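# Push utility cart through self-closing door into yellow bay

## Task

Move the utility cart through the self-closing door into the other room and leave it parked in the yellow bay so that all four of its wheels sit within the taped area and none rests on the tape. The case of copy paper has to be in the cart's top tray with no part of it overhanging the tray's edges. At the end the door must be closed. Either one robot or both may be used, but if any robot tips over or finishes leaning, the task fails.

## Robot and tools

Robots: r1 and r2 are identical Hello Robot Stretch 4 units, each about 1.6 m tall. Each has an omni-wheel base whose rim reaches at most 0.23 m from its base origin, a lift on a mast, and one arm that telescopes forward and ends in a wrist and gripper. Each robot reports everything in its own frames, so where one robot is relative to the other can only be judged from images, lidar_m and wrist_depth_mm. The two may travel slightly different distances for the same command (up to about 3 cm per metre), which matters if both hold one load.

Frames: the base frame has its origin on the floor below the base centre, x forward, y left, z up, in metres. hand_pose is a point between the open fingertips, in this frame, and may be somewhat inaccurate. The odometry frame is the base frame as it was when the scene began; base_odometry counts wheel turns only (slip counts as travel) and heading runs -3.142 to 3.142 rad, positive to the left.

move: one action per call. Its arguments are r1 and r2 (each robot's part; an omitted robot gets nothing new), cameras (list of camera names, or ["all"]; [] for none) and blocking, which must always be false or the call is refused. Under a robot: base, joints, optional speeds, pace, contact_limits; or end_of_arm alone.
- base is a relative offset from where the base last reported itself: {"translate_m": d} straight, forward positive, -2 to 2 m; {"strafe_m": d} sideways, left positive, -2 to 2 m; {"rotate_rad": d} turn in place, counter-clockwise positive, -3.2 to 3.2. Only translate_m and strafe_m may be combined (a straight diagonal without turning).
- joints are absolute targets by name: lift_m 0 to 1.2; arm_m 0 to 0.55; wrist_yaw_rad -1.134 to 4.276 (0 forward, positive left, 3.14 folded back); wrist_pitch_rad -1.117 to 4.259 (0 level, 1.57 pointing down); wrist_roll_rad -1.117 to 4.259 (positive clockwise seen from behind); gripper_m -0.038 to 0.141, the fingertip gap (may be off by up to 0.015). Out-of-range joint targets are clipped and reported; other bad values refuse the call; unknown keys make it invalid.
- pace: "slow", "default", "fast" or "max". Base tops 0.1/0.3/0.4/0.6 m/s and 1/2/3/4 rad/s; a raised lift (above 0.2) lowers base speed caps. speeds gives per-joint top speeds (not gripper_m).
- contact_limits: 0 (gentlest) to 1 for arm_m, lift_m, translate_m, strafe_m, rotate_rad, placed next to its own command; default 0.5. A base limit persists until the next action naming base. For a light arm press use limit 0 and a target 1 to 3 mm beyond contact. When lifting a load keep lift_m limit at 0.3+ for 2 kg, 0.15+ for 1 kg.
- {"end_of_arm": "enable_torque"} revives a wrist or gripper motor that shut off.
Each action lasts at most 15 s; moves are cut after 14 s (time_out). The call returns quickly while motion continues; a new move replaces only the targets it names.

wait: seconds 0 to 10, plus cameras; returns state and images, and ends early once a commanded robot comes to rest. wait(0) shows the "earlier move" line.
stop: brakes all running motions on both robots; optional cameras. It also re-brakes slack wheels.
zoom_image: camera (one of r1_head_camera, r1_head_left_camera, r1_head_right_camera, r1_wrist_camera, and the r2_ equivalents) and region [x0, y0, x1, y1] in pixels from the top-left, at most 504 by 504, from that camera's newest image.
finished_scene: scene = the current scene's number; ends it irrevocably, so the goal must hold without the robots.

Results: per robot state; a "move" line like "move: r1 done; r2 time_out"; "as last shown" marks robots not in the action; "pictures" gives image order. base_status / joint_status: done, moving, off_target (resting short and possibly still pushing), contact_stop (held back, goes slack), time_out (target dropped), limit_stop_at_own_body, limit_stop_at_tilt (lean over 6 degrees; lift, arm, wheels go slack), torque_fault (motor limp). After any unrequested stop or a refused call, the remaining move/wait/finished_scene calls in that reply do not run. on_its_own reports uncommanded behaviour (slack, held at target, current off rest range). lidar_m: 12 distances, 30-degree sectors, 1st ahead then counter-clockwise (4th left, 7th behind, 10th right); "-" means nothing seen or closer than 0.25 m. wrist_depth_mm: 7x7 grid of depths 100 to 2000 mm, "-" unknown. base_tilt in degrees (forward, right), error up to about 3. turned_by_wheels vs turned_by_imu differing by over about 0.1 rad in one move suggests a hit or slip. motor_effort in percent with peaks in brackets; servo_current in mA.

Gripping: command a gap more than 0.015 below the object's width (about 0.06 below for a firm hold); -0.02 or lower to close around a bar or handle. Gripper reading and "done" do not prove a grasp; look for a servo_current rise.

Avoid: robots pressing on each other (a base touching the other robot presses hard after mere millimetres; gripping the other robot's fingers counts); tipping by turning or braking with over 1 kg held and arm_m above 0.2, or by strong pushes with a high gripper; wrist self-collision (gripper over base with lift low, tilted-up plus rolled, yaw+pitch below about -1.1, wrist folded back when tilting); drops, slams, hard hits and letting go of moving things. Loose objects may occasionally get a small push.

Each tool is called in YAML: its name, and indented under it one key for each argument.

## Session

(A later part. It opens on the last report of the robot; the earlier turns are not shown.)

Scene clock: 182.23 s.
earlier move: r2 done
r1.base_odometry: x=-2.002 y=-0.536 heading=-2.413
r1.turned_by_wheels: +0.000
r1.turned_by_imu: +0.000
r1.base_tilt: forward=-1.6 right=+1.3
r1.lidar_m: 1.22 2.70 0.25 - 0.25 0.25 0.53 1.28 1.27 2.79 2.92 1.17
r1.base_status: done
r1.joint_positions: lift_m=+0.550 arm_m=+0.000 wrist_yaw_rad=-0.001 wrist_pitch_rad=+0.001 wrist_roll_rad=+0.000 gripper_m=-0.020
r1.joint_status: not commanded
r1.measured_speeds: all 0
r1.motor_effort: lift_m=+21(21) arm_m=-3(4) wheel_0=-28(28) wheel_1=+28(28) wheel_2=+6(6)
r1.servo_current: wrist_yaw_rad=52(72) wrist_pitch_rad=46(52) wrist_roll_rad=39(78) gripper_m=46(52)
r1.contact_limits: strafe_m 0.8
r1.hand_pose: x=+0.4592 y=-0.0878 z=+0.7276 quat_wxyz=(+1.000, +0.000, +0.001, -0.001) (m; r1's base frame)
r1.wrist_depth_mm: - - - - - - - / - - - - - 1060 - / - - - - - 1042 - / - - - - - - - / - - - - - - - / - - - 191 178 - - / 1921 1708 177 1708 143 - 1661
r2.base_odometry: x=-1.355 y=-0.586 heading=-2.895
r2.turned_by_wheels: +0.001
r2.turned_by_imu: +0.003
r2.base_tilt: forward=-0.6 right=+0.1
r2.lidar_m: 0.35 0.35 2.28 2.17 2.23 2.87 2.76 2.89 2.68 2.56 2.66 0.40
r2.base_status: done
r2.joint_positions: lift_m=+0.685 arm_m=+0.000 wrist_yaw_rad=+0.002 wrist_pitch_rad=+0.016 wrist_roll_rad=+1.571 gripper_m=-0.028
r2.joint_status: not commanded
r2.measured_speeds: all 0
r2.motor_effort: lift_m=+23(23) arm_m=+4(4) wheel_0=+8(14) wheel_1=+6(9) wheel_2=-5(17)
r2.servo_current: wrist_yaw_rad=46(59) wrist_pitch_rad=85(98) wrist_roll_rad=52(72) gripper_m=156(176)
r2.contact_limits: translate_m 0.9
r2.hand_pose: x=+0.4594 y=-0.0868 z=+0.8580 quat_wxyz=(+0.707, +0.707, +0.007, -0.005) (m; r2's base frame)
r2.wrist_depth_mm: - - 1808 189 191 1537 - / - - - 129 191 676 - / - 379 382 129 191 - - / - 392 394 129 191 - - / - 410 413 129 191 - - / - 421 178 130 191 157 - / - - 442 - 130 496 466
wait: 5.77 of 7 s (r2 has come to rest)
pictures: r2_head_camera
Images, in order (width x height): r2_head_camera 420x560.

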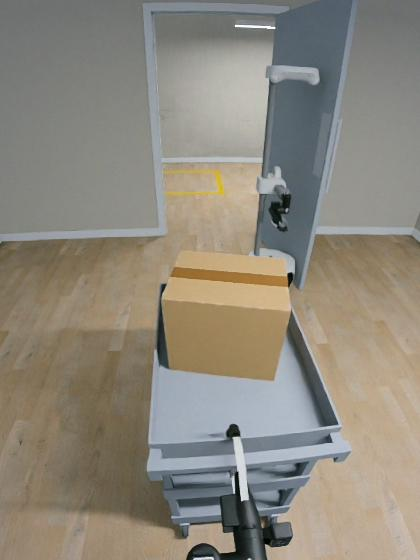

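move:
  blocking: false
  r2: {"base":{"strafe_m":-0.1},"contact_limits":{"strafe_m":0.9},"pace":"slow"}
  cameras: []

wait:
  seconds: 2.5
  cameras: []

move:
  blocking: false
  r2: {"base":{"rotate_rad":0.1},"contact_limits":{"rotate_rad":0.9},"pace":"slow"}
  cameras: []

wait:
  seconds: 1.5
  cameras: []

move:
  blocking: false
  r2: {"base":{"translate_m":0.4},"contact_limits":{"translate_m":0.9},"pace":"slow"}
  cameras: []

wait:
  seconds: 6
  cameras: ["r2_head_camera"]

Scene clock: 191.63 s.
move: r2 moving
r1: as last shown
r1.base_tilt: forward=-1.5 right=+1.2
r1.lidar_m: 1.22 2.73 0.25 - 0.25 0.25 0.47 1.27 1.27 2.79 2.93 1.14
r1.motor_effort: lift_m=+21(21) arm_m=-3(4) wheel_0=-27(28) wheel_1=+28(29) wheel_2=+6(6)
r1.servo_current: wrist_yaw_rad=52(65) wrist_pitch_rad=39(46) wrist_roll_rad=33(72) gripper_m=39(46)
r1.contact_limits: strafe_m 0.8
r1.wrist_depth_mm: - - - - - - - / - - - - - 1060 - / - - - - 1983 1042 - / - - - - - - - / - - - - - - - / - - - 190 179 - - / 1863 1708 178 1661 143 - 1708
r2.base_odometry: x=-1.358 y=-0.572 heading=-2.895
r2.turned_by_wheels: +0.001
r2.turned_by_imu: +0.001
r2.base_tilt: forward=-0.7 right=+0.0
r2.lidar_m: 0.34 0.37 2.27 2.19 2.25 2.89 2.78 2.87 2.68 2.57 2.65 0.38
r2.base_status: strafe_m moving
r2.joint_positions: lift_m=+0.685 arm_m=+0.000 wrist_yaw_rad=+0.005 wrist_pitch_rad=+0.016 wrist_roll_rad=+1.571 gripper_m=-0.028
r2.joint_status: not commanded
r2.measured_speeds: translate_m=+0.000 strafe_m=-0.057 rotate_rad=+0.002 lift_m=+0.000 arm_m=+0.000 wrist_yaw_rad=+0.003 wrist_pitch_rad=+0.000 wrist_roll_rad=+0.000
r2.motor_effort: lift_m=+23(23) arm_m=+4(4) wheel_0=+12(17) wheel_1=-7(7) wheel_2=+1(4)
r2.servo_current: wrist_yaw_rad=59(59) wrist_pitch_rad=85(91) wrist_roll_rad=39(52) gripper_m=156(163)
r2.contact_limits: strafe_m 0.9
r2.hand_pose: x=+0.4597 y=-0.0860 z=+0.8580 quat_wxyz=(+0.707, +0.707, +0.008, -0.004) (m; r2's base frame)
r2.wrist_depth_mm: - - 1756 190 191 1537 - / - - - 190 192 741 - / - 382 384 129 191 - - / - 394 397 129 191 - - / - 410 410 129 191 - - / - 424 179 130 191 158 - / - - 439 - 191 504 469
pictures: none
No camera images: "cameras" was empty.

Scene clock: 193.27 s.
earlier move: r2 done
r1.base_odometry: x=-2.002 y=-0.536 heading=-2.413
r1.turned_by_wheels: +0.000
r1.turned_by_imu: +0.000
r1.base_tilt: forward=-1.6 right=+1.3
r1.lidar_m: 1.20 2.70 0.25 - 0.25 0.26 0.48 1.27 1.24 2.78 2.90 1.14
r1.base_status: not commanded
r1.joint_positions: lift_m=+0.550 arm_m=+0.000 wrist_yaw_rad=-0.001 wrist_pitch_rad=+0.001 wrist_roll_rad=+0.000 gripper_m=-0.020
r1.joint_status: not commanded
r1.measured_speeds: all 0
r1.motor_effort: lift_m=+21(21) arm_m=-4(4) wheel_0=-27(28) wheel_1=+28(29) wheel_2=+6(7)
r1.servo_current: wrist_yaw_rad=59(72) wrist_pitch_rad=39(46) wrist_roll_rad=33(72) gripper_m=46(46)
r1.contact_limits: strafe_m 0.8
r1.hand_pose: x=+0.4592 y=-0.0878 z=+0.7276 quat_wxyz=(+1.000, +0.000, +0.001, -0.001) (m; r1's base frame)
r1.wrist_depth_mm: - - - - - - - / - - - - - 1060 - / - - - - 1118 1042 - / - - - - - - - / - - - - - - - / - - - 191 178 - - / 1863 1708 178 183 144 1756 1661
r2.base_odometry: x=-1.379 y=-0.489 heading=-2.895
r2.turned_by_wheels: -0.001
r2.turned_by_imu: +0.000
r2.base_tilt: forward=-0.6 right=+0.1
r2.lidar_m: 0.32 0.35 2.37 2.28 2.36 2.90 2.78 2.88 2.58 2.46 2.57 0.41
r2.base_status: done
r2.joint_positions: lift_m=+0.685 arm_m=+0.000 wrist_yaw_rad=+0.007 wrist_pitch_rad=+0.016 wrist_roll_rad=+1.571 gripper_m=-0.028
r2.joint_status: not commanded
r2.measured_speeds: all 0
r2.motor_effort: lift_m=+23(23) arm_m=+4(4) wheel_0=+6(17) wheel_1=-5(8) wheel_2=+0(4)
r2.servo_current: wrist_yaw_rad=59(59) wrist_pitch_rad=91(98) wrist_roll_rad=46(59) gripper_m=163(163)
r2.contact_limits: strafe_m 0.9
r2.hand_pose: x=+0.4598 y=-0.0855 z=+0.8580 quat_wxyz=(+0.707, +0.707, +0.008, -0.004) (m; r2's base frame)
r2.wrist_depth_mm: - - - 214 219 1537 1160 / - - - 209 213 1576 - / - 1756 404 144 207 798 - / - 402 404 140 202 - - / - 407 407 137 197 - - / - 407 177 134 191 156 - / - 410 413 - 129 - -
wait: 1.63 of 2.5 s (r2 has come to rest)
pictures: none
No camera images: "cameras" was empty.

Scene clock: 193.77 s.
move: r2 moving
r1: as last shown
r1.lidar_m: 1.20 2.68 0.25 - 0.25 0.25 0.48 1.29 1.27 2.80 2.92 1.13
r1.motor_effort: lift_m=+21(21) arm_m=-3(4) wheel_0=-27(28) wheel_1=+28(28) wheel_2=+6(6)
r1.servo_current: wrist_yaw_rad=52(52) wrist_pitch_rad=39(52) wrist_roll_rad=46(65) gripper_m=39(52)
r1.contact_limits: strafe_m 0.8
r1.wrist_depth_mm: - - - - - - - / - - - - - 1042 - / - - - - 1160 1042 - / - - - - - - - / - - - - - - - / - - - 191 178 - - / 1863 1708 177 1708 143 1808 1756
r2.base_odometry: x=-1.379 y=-0.489 heading=-2.805
r2.turned_by_wheels: +0.090
r2.turned_by_imu: +0.088
r2.base_tilt: forward=-0.7 right=+0.1
r2.lidar_m: 0.32 0.38 2.33 2.28 2.42 2.86 2.75 2.95 2.52 2.47 2.66 0.39
r2.base_status: rotate_rad moving
r2.joint_positions: lift_m=+0.685 arm_m=+0.000 wrist_yaw_rad=-0.004 wrist_pitch_rad=+0.016 wrist_roll_rad=+1.571 gripper_m=-0.028
r2.joint_status: not commanded
r2.measured_speeds: translate_m=+0.001 strafe_m=+0.000 rotate_rad=+0.153 lift_m=+0.000 arm_m=+0.000 wrist_yaw_rad=+0.000 wrist_pitch_rad=+0.000 wrist_roll_rad=+0.000
r2.motor_effort: lift_m=+23(23) arm_m=+4(4) wheel_0=-4(12) wheel_1=-6(8) wheel_2=-10(11)
r2.servo_current: wrist_yaw_rad=46(65) wrist_pitch_rad=85(91) wrist_roll_rad=52(59) gripper_m=163(163)
r2.contact_limits: rotate_rad 0.9
r2.hand_pose: x=+0.4589 y=-0.0886 z=+0.8580 quat_wxyz=(+0.707, +0.707, +0.004, -0.007) (m; r2's base frame)
r2.wrist_depth_mm: - - 1756 201 203 1576 - / - - - 138 201 1430 - / - 392 397 136 198 - - / - 399 399 134 196 - - / - 404 413 133 194 - - / - 413 178 131 191 156 - / - 427 430 - 190 521 -
pictures: none
No camera images: "cameras" was empty.

Scene clock: 194.20 s.
earlier move: r2 done
r1.base_odometry: x=-2.002 y=-0.536 heading=-2.413
r1.turned_by_wheels: +0.000
r1.turned_by_imu: +0.000
r1.base_tilt: forward=-1.5 right=+1.3
r1.lidar_m: 1.20 2.74 0.25 - 0.25 0.25 0.51 1.29 1.27 2.78 2.91 1.14
r1.base_status: not commanded
r1.joint_positions: lift_m=+0.550 arm_m=+0.000 wrist_yaw_rad=-0.001 wrist_pitch_rad=+0.001 wrist_roll_rad=+0.000 gripper_m=-0.020
r1.joint_status: not commanded
r1.measured_speeds: all 0
r1.motor_effort: lift_m=+21(21) arm_m=-4(4) wheel_0=-27(28) wheel_1=+28(28) wheel_2=+6(6)
r1.servo_current: wrist_yaw_rad=39(65) wrist_pitch_rad=46(52) wrist_roll_rad=46(65) gripper_m=39(52)
r1.contact_limits: strafe_m 0.8
r1.hand_pose: x=+0.4592 y=-0.0878 z=+0.7276 quat_wxyz=(+1.000, +0.000, +0.001, -0.001) (m; r1's base frame)
r1.wrist_depth_mm: - - - - - - - / - - - - - 1042 - / - - - - 1182 1042 - / - - - - - - - / - - - - - - - / - - - 191 179 - - / 1863 1708 177 1708 143 1756 1756
r2.base_odometry: x=-1.379 y=-0.489 heading=-2.796
r2.turned_by_wheels: +0.009
r2.turned_by_imu: +0.009
r2.base_tilt: forward=-0.7 right=+0.1
r2.lidar_m: 0.34 0.38 2.32 2.28 2.46 2.84 2.76 2.95 2.52 2.47 2.65 0.39
r2.base_status: done
r2.joint_positions: lift_m=+0.685 arm_m=+0.000 wrist_yaw_rad=-0.003 wrist_pitch_rad=+0.016 wrist_roll_rad=+1.571 gripper_m=-0.028
r2.joint_status: not commanded
r2.measured_speeds: all 0
r2.motor_effort: lift_m=+23(23) arm_m=+4(4) wheel_0=-4(12) wheel_1=-4(8) wheel_2=-5(11)
r2.servo_current: wrist_yaw_rad=39(65) wrist_pitch_rad=78(91) wrist_roll_rad=46(59) gripper_m=163(163)
r2.contact_limits: rotate_rad 0.9
r2.hand_pose: x=+0.4590 y=-0.0883 z=+0.8580 quat_wxyz=(+0.707, +0.707, +0.005, -0.007) (m; r2's base frame)
r2.wrist_depth_mm: - - 1708 195 197 1499 - / - - - 195 196 759 - / - 389 389 133 195 - - / - 397 399 132 193 - - / - 410 410 131 193 - - / - 415 178 130 191 156 - / - 436 436 - 129 530 -
wait: 0.43 of 1.5 s (r2 has come to rest)
pictures: none
No camera images: "cameras" was empty.

Scene clock: 194.70 s.
move: r2 moving
r1: as last shown
r1.base_tilt: forward=-1.6 right=+1.3
r1.lidar_m: 1.23 2.76 0.25 - 0.25 0.25 0.51 1.27 1.27 2.80 2.90 1.12
r1.motor_effort: lift_m=+21(21) arm_m=-3(4) wheel_0=-28(28) wheel_1=+28(28) wheel_2=+6(6)
r1.servo_current: wrist_yaw_rad=26(52) wrist_pitch_rad=46(46) wrist_roll_rad=52(59) gripper_m=39(46)
r1.contact_limits: strafe_m 0.8
r1.wrist_depth_mm: - - - - - - - / - - - - - 1042 - / - - - - 1205 1025 - / - - - - - - - / - - - - - - - / - - - 191 178 - - / 1863 1756 177 1708 143 1756 1708
r2.base_odometry: x=-1.390 y=-0.493 heading=-2.796
r2.turned_by_wheels: +0.000
r2.turned_by_imu: +0.000
r2.base_tilt: forward=-0.7 right=+0.1
r2.lidar_m: 0.34 0.35 2.32 2.27 2.41 2.85 2.80 3.00 2.50 2.46 2.67 0.41
r2.base_status: translate_m moving
r2.joint_positions: lift_m=+0.685 arm_m=+0.000 wrist_yaw_rad=-0.003 wrist_pitch_rad=+0.016 wrist_roll_rad=+1.571 gripper_m=-0.028
r2.joint_status: not commanded
r2.measured_speeds: translate_m=+0.049 strafe_m=+0.000 rotate_rad=+0.002 lift_m=+0.000 arm_m=+0.000 wrist_yaw_rad=+0.000 wrist_pitch_rad=+0.000 wrist_roll_rad=+0.000
r2.motor_effort: lift_m=+23(23) arm_m=+4(4) wheel_0=+10(10) wheel_1=+6(7) wheel_2=-14(16)
r2.servo_current: wrist_yaw_rad=59(59) wrist_pitch_rad=85(91) wrist_roll_rad=39(52) gripper_m=156(163)
r2.contact_limits: translate_m 0.9
r2.hand_pose: x=+0.4590 y=-0.0883 z=+0.8580 quat_wxyz=(+0.707, +0.707, +0.005, -0.007) (m; r2's base frame)
r2.wrist_depth_mm: - - 134 196 198 1499 - / - - - 196 196 741 - / - 387 392 133 195 - - / - 394 397 132 193 - - / - 404 413 131 192 - - / - 413 179 189 191 156 - / - 433 433 - 130 504 -
pictures: none
No camera images: "cameras" was empty.

Scene clock: 199.47 s.
earlier move: r2 done
r1.base_odometry: x=-2.002 y=-0.536 heading=-2.413
r1.turned_by_wheels: +0.000
r1.turned_by_imu: +0.000
r1.base_tilt: forward=-1.6 right=+1.3
r1.lidar_m: 1.17 2.73 0.25 - 0.25 0.25 0.51 1.28 1.27 2.79 1.11 0.78
r1.base_status: not commanded
r1.joint_positions: lift_m=+0.550 arm_m=+0.000 wrist_yaw_rad=-0.001 wrist_pitch_rad=+0.001 wrist_roll_rad=+0.000 gripper_m=-0.020
r1.joint_status: not commanded
r1.measured_speeds: all 0
r1.motor_effort: lift_m=+21(21) arm_m=-3(4) wheel_0=-27(28) wheel_1=+28(29) wheel_2=+6(6)
r1.servo_current: wrist_yaw_rad=52(78) wrist_pitch_rad=46(52) wrist_roll_rad=46(65) gripper_m=39(46)
r1.contact_limits: strafe_m 0.8
r1.hand_pose: x=+0.4592 y=-0.0878 z=+0.7276 quat_wxyz=(+1.000, +0.000, +0.001, -0.001) (m; r1's base frame)
r1.wrist_depth_mm: - - - - - 676 654 / - - - - - 661 661 / - - - - - 654 480 / - - - - - - 484 / - - - - - - - / - - - 190 178 - - / 1863 1661 177 1708 143 - -
r2.base_odometry: x=-1.755 y=-0.624 heading=-2.796
r2.turned_by_wheels: +0.000
r2.turned_by_imu: -0.001
r2.base_tilt: forward=-0.6 right=+0.1
r2.lidar_m: 0.33 0.36 2.28 2.24 2.38 3.23 3.18 3.27 2.55 2.50 2.70 0.40
r2.base_status: done
r2.joint_positions: lift_m=+0.685 arm_m=+0.000 wrist_yaw_rad=-0.003 wrist_pitch_rad=+0.016 wrist_roll_rad=+1.571 gripper_m=-0.028
r2.joint_status: not commanded
r2.measured_speeds: all 0
r2.motor_effort: lift_m=+23(23) arm_m=+4(4) wheel_0=+2(10) wheel_1=+3(9) wheel_2=-9(16)
r2.servo_current: wrist_yaw_rad=46(65) wrist_pitch_rad=91(98) wrist_roll_rad=52(59) gripper_m=156(163)
r2.contact_limits: translate_m 0.9
r2.hand_pose: x=+0.4590 y=-0.0883 z=+0.8580 quat_wxyz=(+0.707, +0.707, +0.005, -0.007) (m; r2's base frame)
r2.wrist_depth_mm: - - 136 199 202 1336 - / - - - 198 199 715 - / - 389 394 134 198 - - / - 399 399 133 195 - - / - 407 410 132 193 - - / - 415 178 131 190 156 - / - 430 430 - 129 549 -
wait: 4.77 of 6 s (r2 has come to rest)
pictures: r2_head_camera
Images, in order (width x height): r2_head_camera 420x560.

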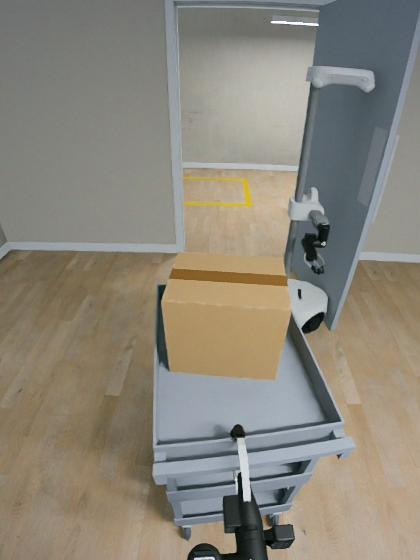

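move:
  blocking: false
  r2: {"base":{"strafe_m":0.06},"contact_limits":{"strafe_m":0.9},"pace":"slow"}
  cameras: []

wait:
  seconds: 2
  cameras: []

move:
  blocking: false
  r2: {"base":{"rotate_rad":-0.06},"contact_limits":{"rotate_rad":0.9},"pace":"slow"}
  cameras: []

wait:
  seconds: 1.5
  cameras: []

move:
  blocking: false
  r2: {"base":{"translate_m":0.4},"contact_limits":{"translate_m":0.9},"pace":"slow"}
  cameras: []

wait:
  seconds: 6
  cameras: ["r2_head_camera","r2_head_right_camera","r1_head_right_camera"]

Scene clock: 215.63 s.
move: r2 moving
r1: as last shown
r1.lidar_m: 1.15 2.71 0.25 - 0.25 0.25 0.51 1.26 1.26 2.78 1.08 0.79
r1.motor_effort: lift_m=+21(21) arm_m=-4(4) wheel_0=-27(28) wheel_1=+28(28) wheel_2=+6(6)
r1.servo_current: wrist_yaw_rad=33(65) wrist_pitch_rad=39(46) wrist_roll_rad=52(59) gripper_m=39(46)
r1.contact_limits: strafe_m 0.8
r1.wrist_depth_mm: - - - - - 668 654 / - - - - - 661 647 / - - - - - 661 484 / - - - - - - 496 / - - - - - - - / - - - 191 169 - - / 1863 1756 177 1708 143 - -
r2.base_odometry: x=-1.750 y=-0.638 heading=-2.797
r2.turned_by_wheels: +0.000
r2.turned_by_imu: +0.000
r2.base_tilt: forward=-0.7 right=+0.1
r2.lidar_m: 0.35 0.41 2.25 2.23 2.39 3.20 3.15 3.28 2.53 2.52 2.72 0.38
r2.base_status: strafe_m moving
r2.joint_positions: lift_m=+0.685 arm_m=+0.000 wrist_yaw_rad=-0.004 wrist_pitch_rad=+0.016 wrist_roll_rad=+1.571 gripper_m=-0.028
r2.joint_status: not commanded
r2.measured_speeds: translate_m=+0.001 strafe_m=+0.057 rotate_rad=-0.005 lift_m=+0.000 arm_m=+0.000 wrist_yaw_rad=-0.002 wrist_pitch_rad=+0.000 wrist_roll_rad=+0.000
r2.motor_effort: lift_m=+23(23) arm_m=+4(4) wheel_0=-12(15) wheel_1=+6(8) wheel_2=-1(5)
r2.servo_current: wrist_yaw_rad=46(59) wrist_pitch_rad=85(91) wrist_roll_rad=46(52) gripper_m=156(163)
r2.contact_limits: strafe_m 0.9
r2.hand_pose: x=+0.4589 y=-0.0886 z=+0.8580 quat_wxyz=(+0.707, +0.707, +0.004, -0.007) (m; r2's base frame)
r2.wrist_depth_mm: - - 136 198 202 1336 - / - - - 197 199 732 - / - 389 392 134 197 - - / - 397 399 133 196 - - / - 407 413 132 193 - - / - 415 178 131 191 156 - / - 433 430 - 190 539 -
pictures: none
No camera images: "cameras" was empty.

Scene clock: 216.87 s.
earlier move: r2 done
r1.base_odometry: x=-2.002 y=-0.536 heading=-2.413
r1.turned_by_wheels: +0.000
r1.turned_by_imu: +0.000
r1.base_tilt: forward=-1.6 right=+1.3
r1.lidar_m: 1.26 2.71 0.25 - 0.25 0.25 0.48 1.29 1.26 2.79 1.07 0.79
r1.base_status: not commanded
r1.joint_positions: lift_m=+0.550 arm_m=+0.000 wrist_yaw_rad=-0.001 wrist_pitch_rad=+0.001 wrist_roll_rad=+0.000 gripper_m=-0.020
r1.joint_status: not commanded
r1.measured_speeds: all 0
r1.motor_effort: lift_m=+21(21) arm_m=-3(4) wheel_0=-27(28) wheel_1=+28(29) wheel_2=+6(6)
r1.servo_current: wrist_yaw_rad=39(65) wrist_pitch_rad=39(46) wrist_roll_rad=39(65) gripper_m=39(52)
r1.contact_limits: strafe_m 0.8
r1.hand_pose: x=+0.4592 y=-0.0878 z=+0.7276 quat_wxyz=(+1.000, +0.000, +0.001, -0.001) (m; r1's base frame)
r1.wrist_depth_mm: - - - - - 723 654 / - - - - - 676 661 / - - - - - 621 500 / - - - - - 683 - / - - - - - - - / - - - 191 169 508 - / 1863 1661 177 1808 143 - -
r2.base_odometry: x=-1.735 y=-0.681 heading=-2.797
r2.turned_by_wheels: +0.000
r2.turned_by_imu: +0.000
r2.base_tilt: forward=-0.7 right=+0.1
r2.lidar_m: 0.35 0.38 2.21 2.16 2.34 3.22 3.17 3.36 2.62 2.56 2.78 0.39
r2.base_status: done
r2.joint_positions: lift_m=+0.685 arm_m=+0.000 wrist_yaw_rad=-0.006 wrist_pitch_rad=+0.016 wrist_roll_rad=+1.571 gripper_m=-0.028
r2.joint_status: not commanded
r2.measured_speeds: all 0
r2.motor_effort: lift_m=+23(23) arm_m=+4(4) wheel_0=-8(17) wheel_1=+1(9) wheel_2=+0(5)
r2.servo_current: wrist_yaw_rad=46(59) wrist_pitch_rad=85(91) wrist_roll_rad=46(52) gripper_m=156(163)
r2.contact_limits: strafe_m 0.9
r2.hand_pose: x=+0.4587 y=-0.0892 z=+0.8580 quat_wxyz=(+0.707, +0.707, +0.004, -0.008) (m; r2's base frame)
r2.wrist_depth_mm: - - - 187 188 1336 - / - - - 128 189 732 - / - 382 384 128 190 - - / - 397 397 129 190 - - / - 413 415 129 191 - - / - 430 177 130 193 156 - / - - 452 - 192 1366 452
wait: 1.23 of 2 s (r2 has come to rest)
pictures: none
No camera images: "cameras" was empty.

Scene clock: 217.37 s.
move: r2 moving
r1: as last shown
r1.lidar_m: 1.21 2.71 0.25 - 0.25 0.25 0.50 1.28 1.27 2.80 1.06 0.79
r1.motor_effort: lift_m=+21(21) arm_m=-4(4) wheel_0=-27(28) wheel_1=+28(28) wheel_2=+6(6)
r1.servo_current: wrist_yaw_rad=39(65) wrist_pitch_rad=39(52) wrist_roll_rad=65(65) gripper_m=39(52)
r1.contact_limits: strafe_m 0.8
r1.wrist_depth_mm: - - - - - 707 661 / - - - - - 683 654 / - - - - - 668 500 / - - - - - 1098 - / - - - - - - - / - - - 191 169 504 - / 1863 1756 177 1708 143 - -
r2.base_odometry: x=-1.735 y=-0.681 heading=-2.856
r2.turned_by_wheels: -0.059
r2.turned_by_imu: -0.057
r2.base_tilt: forward=-0.6 right=+0.1
r2.lidar_m: 0.34 0.36 2.24 2.17 2.28 3.18 3.18 3.31 2.64 2.57 2.70 0.40
r2.base_status: rotate_rad moving
r2.joint_positions: lift_m=+0.685 arm_m=+0.000 wrist_yaw_rad=+0.003 wrist_pitch_rad=+0.016 wrist_roll_rad=+1.571 gripper_m=-0.028
r2.joint_status: not commanded
r2.measured_speeds: translate_m=+0.000 strafe_m=+0.000 rotate_rad=-0.014 lift_m=+0.000 arm_m=+0.000 wrist_yaw_rad=+0.000 wrist_pitch_rad=+0.000 wrist_roll_rad=+0.000
r2.motor_effort: lift_m=+23(23) arm_m=+4(4) wheel_0=+1(8) wheel_1=+5(6) wheel_2=+8(10)
r2.servo_current: wrist_yaw_rad=52(59) wrist_pitch_rad=85(91) wrist_roll_rad=39(59) gripper_m=163(163)
r2.contact_limits: rotate_rad 0.9
r2.hand_pose: x=+0.4595 y=-0.0866 z=+0.8580 quat_wxyz=(+0.707, +0.707, +0.007, -0.005) (m; r2's base frame)
r2.wrist_depth_mm: - - - 193 195 1336 - / - - - 192 194 732 - / - 384 387 131 193 - - / - 394 399 131 193 - - / - 413 410 131 192 - - / - 421 178 131 191 156 - / - 436 439 - 130 521 480
pictures: none
No camera images: "cameras" was empty.

Scene clock: 217.67 s.
earlier move: r2 done
r1.base_odometry: x=-2.002 y=-0.536 heading=-2.413
r1.turned_by_wheels: +0.000
r1.turned_by_imu: +0.000
r1.base_tilt: forward=-1.6 right=+1.3
r1.lidar_m: 1.25 2.71 0.25 - 0.25 0.25 0.49 1.26 1.25 2.80 1.05 0.78
r1.base_status: not commanded
r1.joint_positions: lift_m=+0.550 arm_m=+0.000 wrist_yaw_rad=-0.001 wrist_pitch_rad=+0.001 wrist_roll_rad=+0.000 gripper_m=-0.020
r1.joint_status: not commanded
r1.measured_speeds: all 0
r1.motor_effort: lift_m=+21(21) arm_m=-3(4) wheel_0=-28(28) wheel_1=+28(28) wheel_2=+6(7)
r1.servo_current: wrist_yaw_rad=52(65) wrist_pitch_rad=39(52) wrist_roll_rad=39(65) gripper_m=39(52)
r1.contact_limits: strafe_m 0.8
r1.hand_pose: x=+0.4592 y=-0.0878 z=+0.7276 quat_wxyz=(+1.000, +0.000, +0.001, -0.001) (m; r1's base frame)
r1.wrist_depth_mm: - - - - - 715 661 / - - - - - 668 661 / - - - - - 661 504 / - - - - - 668 - / - - - - - - - / - - - 191 - 508 - / 1808 1756 177 1708 143 - -
r2.base_odometry: x=-1.735 y=-0.681 heading=-2.856
r2.turned_by_wheels: +0.000
r2.turned_by_imu: +0.000
r2.base_tilt: forward=-0.7 right=+0.1
r2.lidar_m: 0.34 0.37 2.25 2.17 2.29 3.24 3.18 3.30 2.65 2.52 2.71 0.41
r2.base_status: done
r2.joint_positions: lift_m=+0.685 arm_m=+0.000 wrist_yaw_rad=+0.003 wrist_pitch_rad=+0.016 wrist_roll_rad=+1.571 gripper_m=-0.028
r2.joint_status: not commanded
r2.measured_speeds: all 0
r2.motor_effort: lift_m=+23(23) arm_m=+4(4) wheel_0=+4(8) wheel_1=+4(6) wheel_2=+6(10)
r2.servo_current: wrist_yaw_rad=46(59) wrist_pitch_rad=91(91) wrist_roll_rad=33(59) gripper_m=163(163)
r2.contact_limits: rotate_rad 0.9
r2.hand_pose: x=+0.4595 y=-0.0866 z=+0.8580 quat_wxyz=(+0.707, +0.707, +0.007, -0.005) (m; r2's base frame)
r2.wrist_depth_mm: - - 133 195 197 1366 - / - - - 195 196 1366 - / - 389 389 132 195 - - / - 397 399 132 194 - - / - 407 410 131 193 - - / - 418 178 131 191 156 - / - 436 433 - 130 504 -
wait: 0.30 of 1.5 s (r2 has come to rest)
pictures: none
No camera images: "cameras" was empty.

Scene clock: 218.17 s.
move: r2 moving
r1: as last shown
r1.lidar_m: 1.23 2.72 0.25 - 0.25 0.25 0.52 1.27 1.25 2.80 1.03 0.79
r1.motor_effort: lift_m=+21(21) arm_m=-4(4) wheel_0=-28(28) wheel_1=+28(28) wheel_2=+6(6)
r1.servo_current: wrist_yaw_rad=52(65) wrist_pitch_rad=39(46) wrist_roll_rad=52(59) gripper_m=46(46)
r1.contact_limits: strafe_m 0.8
r1.wrist_depth_mm: - - - - - 707 654 / - - - - - 676 661 / - - - - - 668 488 / - - - - - 1098 - / - - - - - - - / - - - 191 169 500 - / 1863 1756 178 1708 143 - -
r2.base_odometry: x=-1.747 y=-0.684 heading=-2.855
r2.turned_by_wheels: +0.000
r2.turned_by_imu: +0.000
r2.base_tilt: forward=-0.7 right=+0.1
r2.lidar_m: 0.35 0.37 2.24 2.17 2.30 3.24 3.19 3.32 2.65 2.56 2.72 0.39
r2.base_status: translate_m moving
r2.joint_positions: lift_m=+0.685 arm_m=+0.000 wrist_yaw_rad=+0.001 wrist_pitch_rad=+0.016 wrist_roll_rad=+1.571 gripper_m=-0.028
r2.joint_status: not commanded
r2.measured_speeds: translate_m=+0.049 strafe_m=+0.000 rotate_rad=+0.002 lift_m=+0.000 arm_m=+0.000 wrist_yaw_rad=+0.000 wrist_pitch_rad=+0.000 wrist_roll_rad=+0.000
r2.motor_effort: lift_m=+23(23) arm_m=+4(4) wheel_0=+8(9) wheel_1=+6(8) wheel_2=-13(13)
r2.servo_current: wrist_yaw_rad=46(59) wrist_pitch_rad=85(91) wrist_roll_rad=46(59) gripper_m=150(163)
r2.contact_limits: translate_m 0.9
r2.hand_pose: x=+0.4593 y=-0.0871 z=+0.8580 quat_wxyz=(+0.707, +0.707, +0.006, -0.005) (m; r2's base frame)
r2.wrist_depth_mm: - - 133 196 197 1336 - / - - - 194 196 1336 - / - 387 392 132 194 - - / - 399 399 132 193 - - / - 404 407 131 192 - - / - 413 179 190 191 156 - / - 433 436 - 130 500 -
pictures: none
No camera images: "cameras" was empty.

Scene clock: 222.97 s.
earlier move: r2 done
r1.base_odometry: x=-2.002 y=-0.536 heading=-2.413
r1.turned_by_wheels: +0.000
r1.turned_by_imu: +0.000
r1.base_tilt: forward=-1.6 right=+1.3
r1.lidar_m: 4.91 2.68 0.25 - 0.25 0.25 0.51 1.27 1.27 2.78 0.50 0.54
r1.base_status: not commanded
r1.joint_positions: lift_m=+0.550 arm_m=+0.000 wrist_yaw_rad=-0.001 wrist_pitch_rad=+0.001 wrist_roll_rad=+0.000 gripper_m=-0.020
r1.joint_status: not commanded
r1.measured_speeds: all 0
r1.motor_effort: lift_m=+21(21) arm_m=-4(4) wheel_0=-28(28) wheel_1=+28(29) wheel_2=+6(6)
r1.servo_current: wrist_yaw_rad=46(72) wrist_pitch_rad=46(52) wrist_roll_rad=39(72) gripper_m=46(52)
r1.contact_limits: strafe_m 0.8
r1.hand_pose: x=+0.4592 y=-0.0878 z=+0.7276 quat_wxyz=(+1.000, +0.000, +0.001, -0.001) (m; r1's base frame)
r1.wrist_depth_mm: - - - - - - - / - - - - - - - / - - - - - 1182 - / - - - - - - - / - - - - - - - / - - - 191 - - - / 1756 1756 177 1756 143 - -
r2.base_odometry: x=-2.118 y=-0.794 heading=-2.855
r2.turned_by_wheels: +0.000
r2.turned_by_imu: +0.003
r2.base_tilt: forward=-0.7 right=+0.1
r2.lidar_m: 0.34 0.36 2.23 2.16 2.30 3.20 3.64 3.57 2.63 2.59 2.72 0.38
r2.base_status: done
r2.joint_positions: lift_m=+0.685 arm_m=+0.000 wrist_yaw_rad=+0.002 wrist_pitch_rad=+0.016 wrist_roll_rad=+1.571 gripper_m=-0.028
r2.joint_status: not commanded
r2.measured_speeds: all 0
r2.motor_effort: lift_m=+23(23) arm_m=+4(4) wheel_0=+9(14) wheel_1=+5(9) wheel_2=-5(13)
r2.servo_current: wrist_yaw_rad=46(59) wrist_pitch_rad=85(91) wrist_roll_rad=46(59) gripper_m=156(163)
r2.contact_limits: translate_m 0.9
r2.hand_pose: x=+0.4594 y=-0.0868 z=+0.8580 quat_wxyz=(+0.707, +0.707, +0.007, -0.005) (m; r2's base frame)
r2.wrist_depth_mm: - - 137 199 201 1138 - / - - - 198 199 707 - / - 392 392 135 197 - - / - 397 402 133 195 - - / - 407 410 132 193 - - / - 415 178 131 191 156 - / - 430 433 - 129 512 -
wait: 4.80 of 6 s (r2 has come to rest)
pictures: r1_head_right_camera, r2_head_camera, r2_head_right_camera
Images, in order (width x height): r1_head_right_camera 420x672, r2_head_camera 420x560, r2_head_right_camera 420x672.

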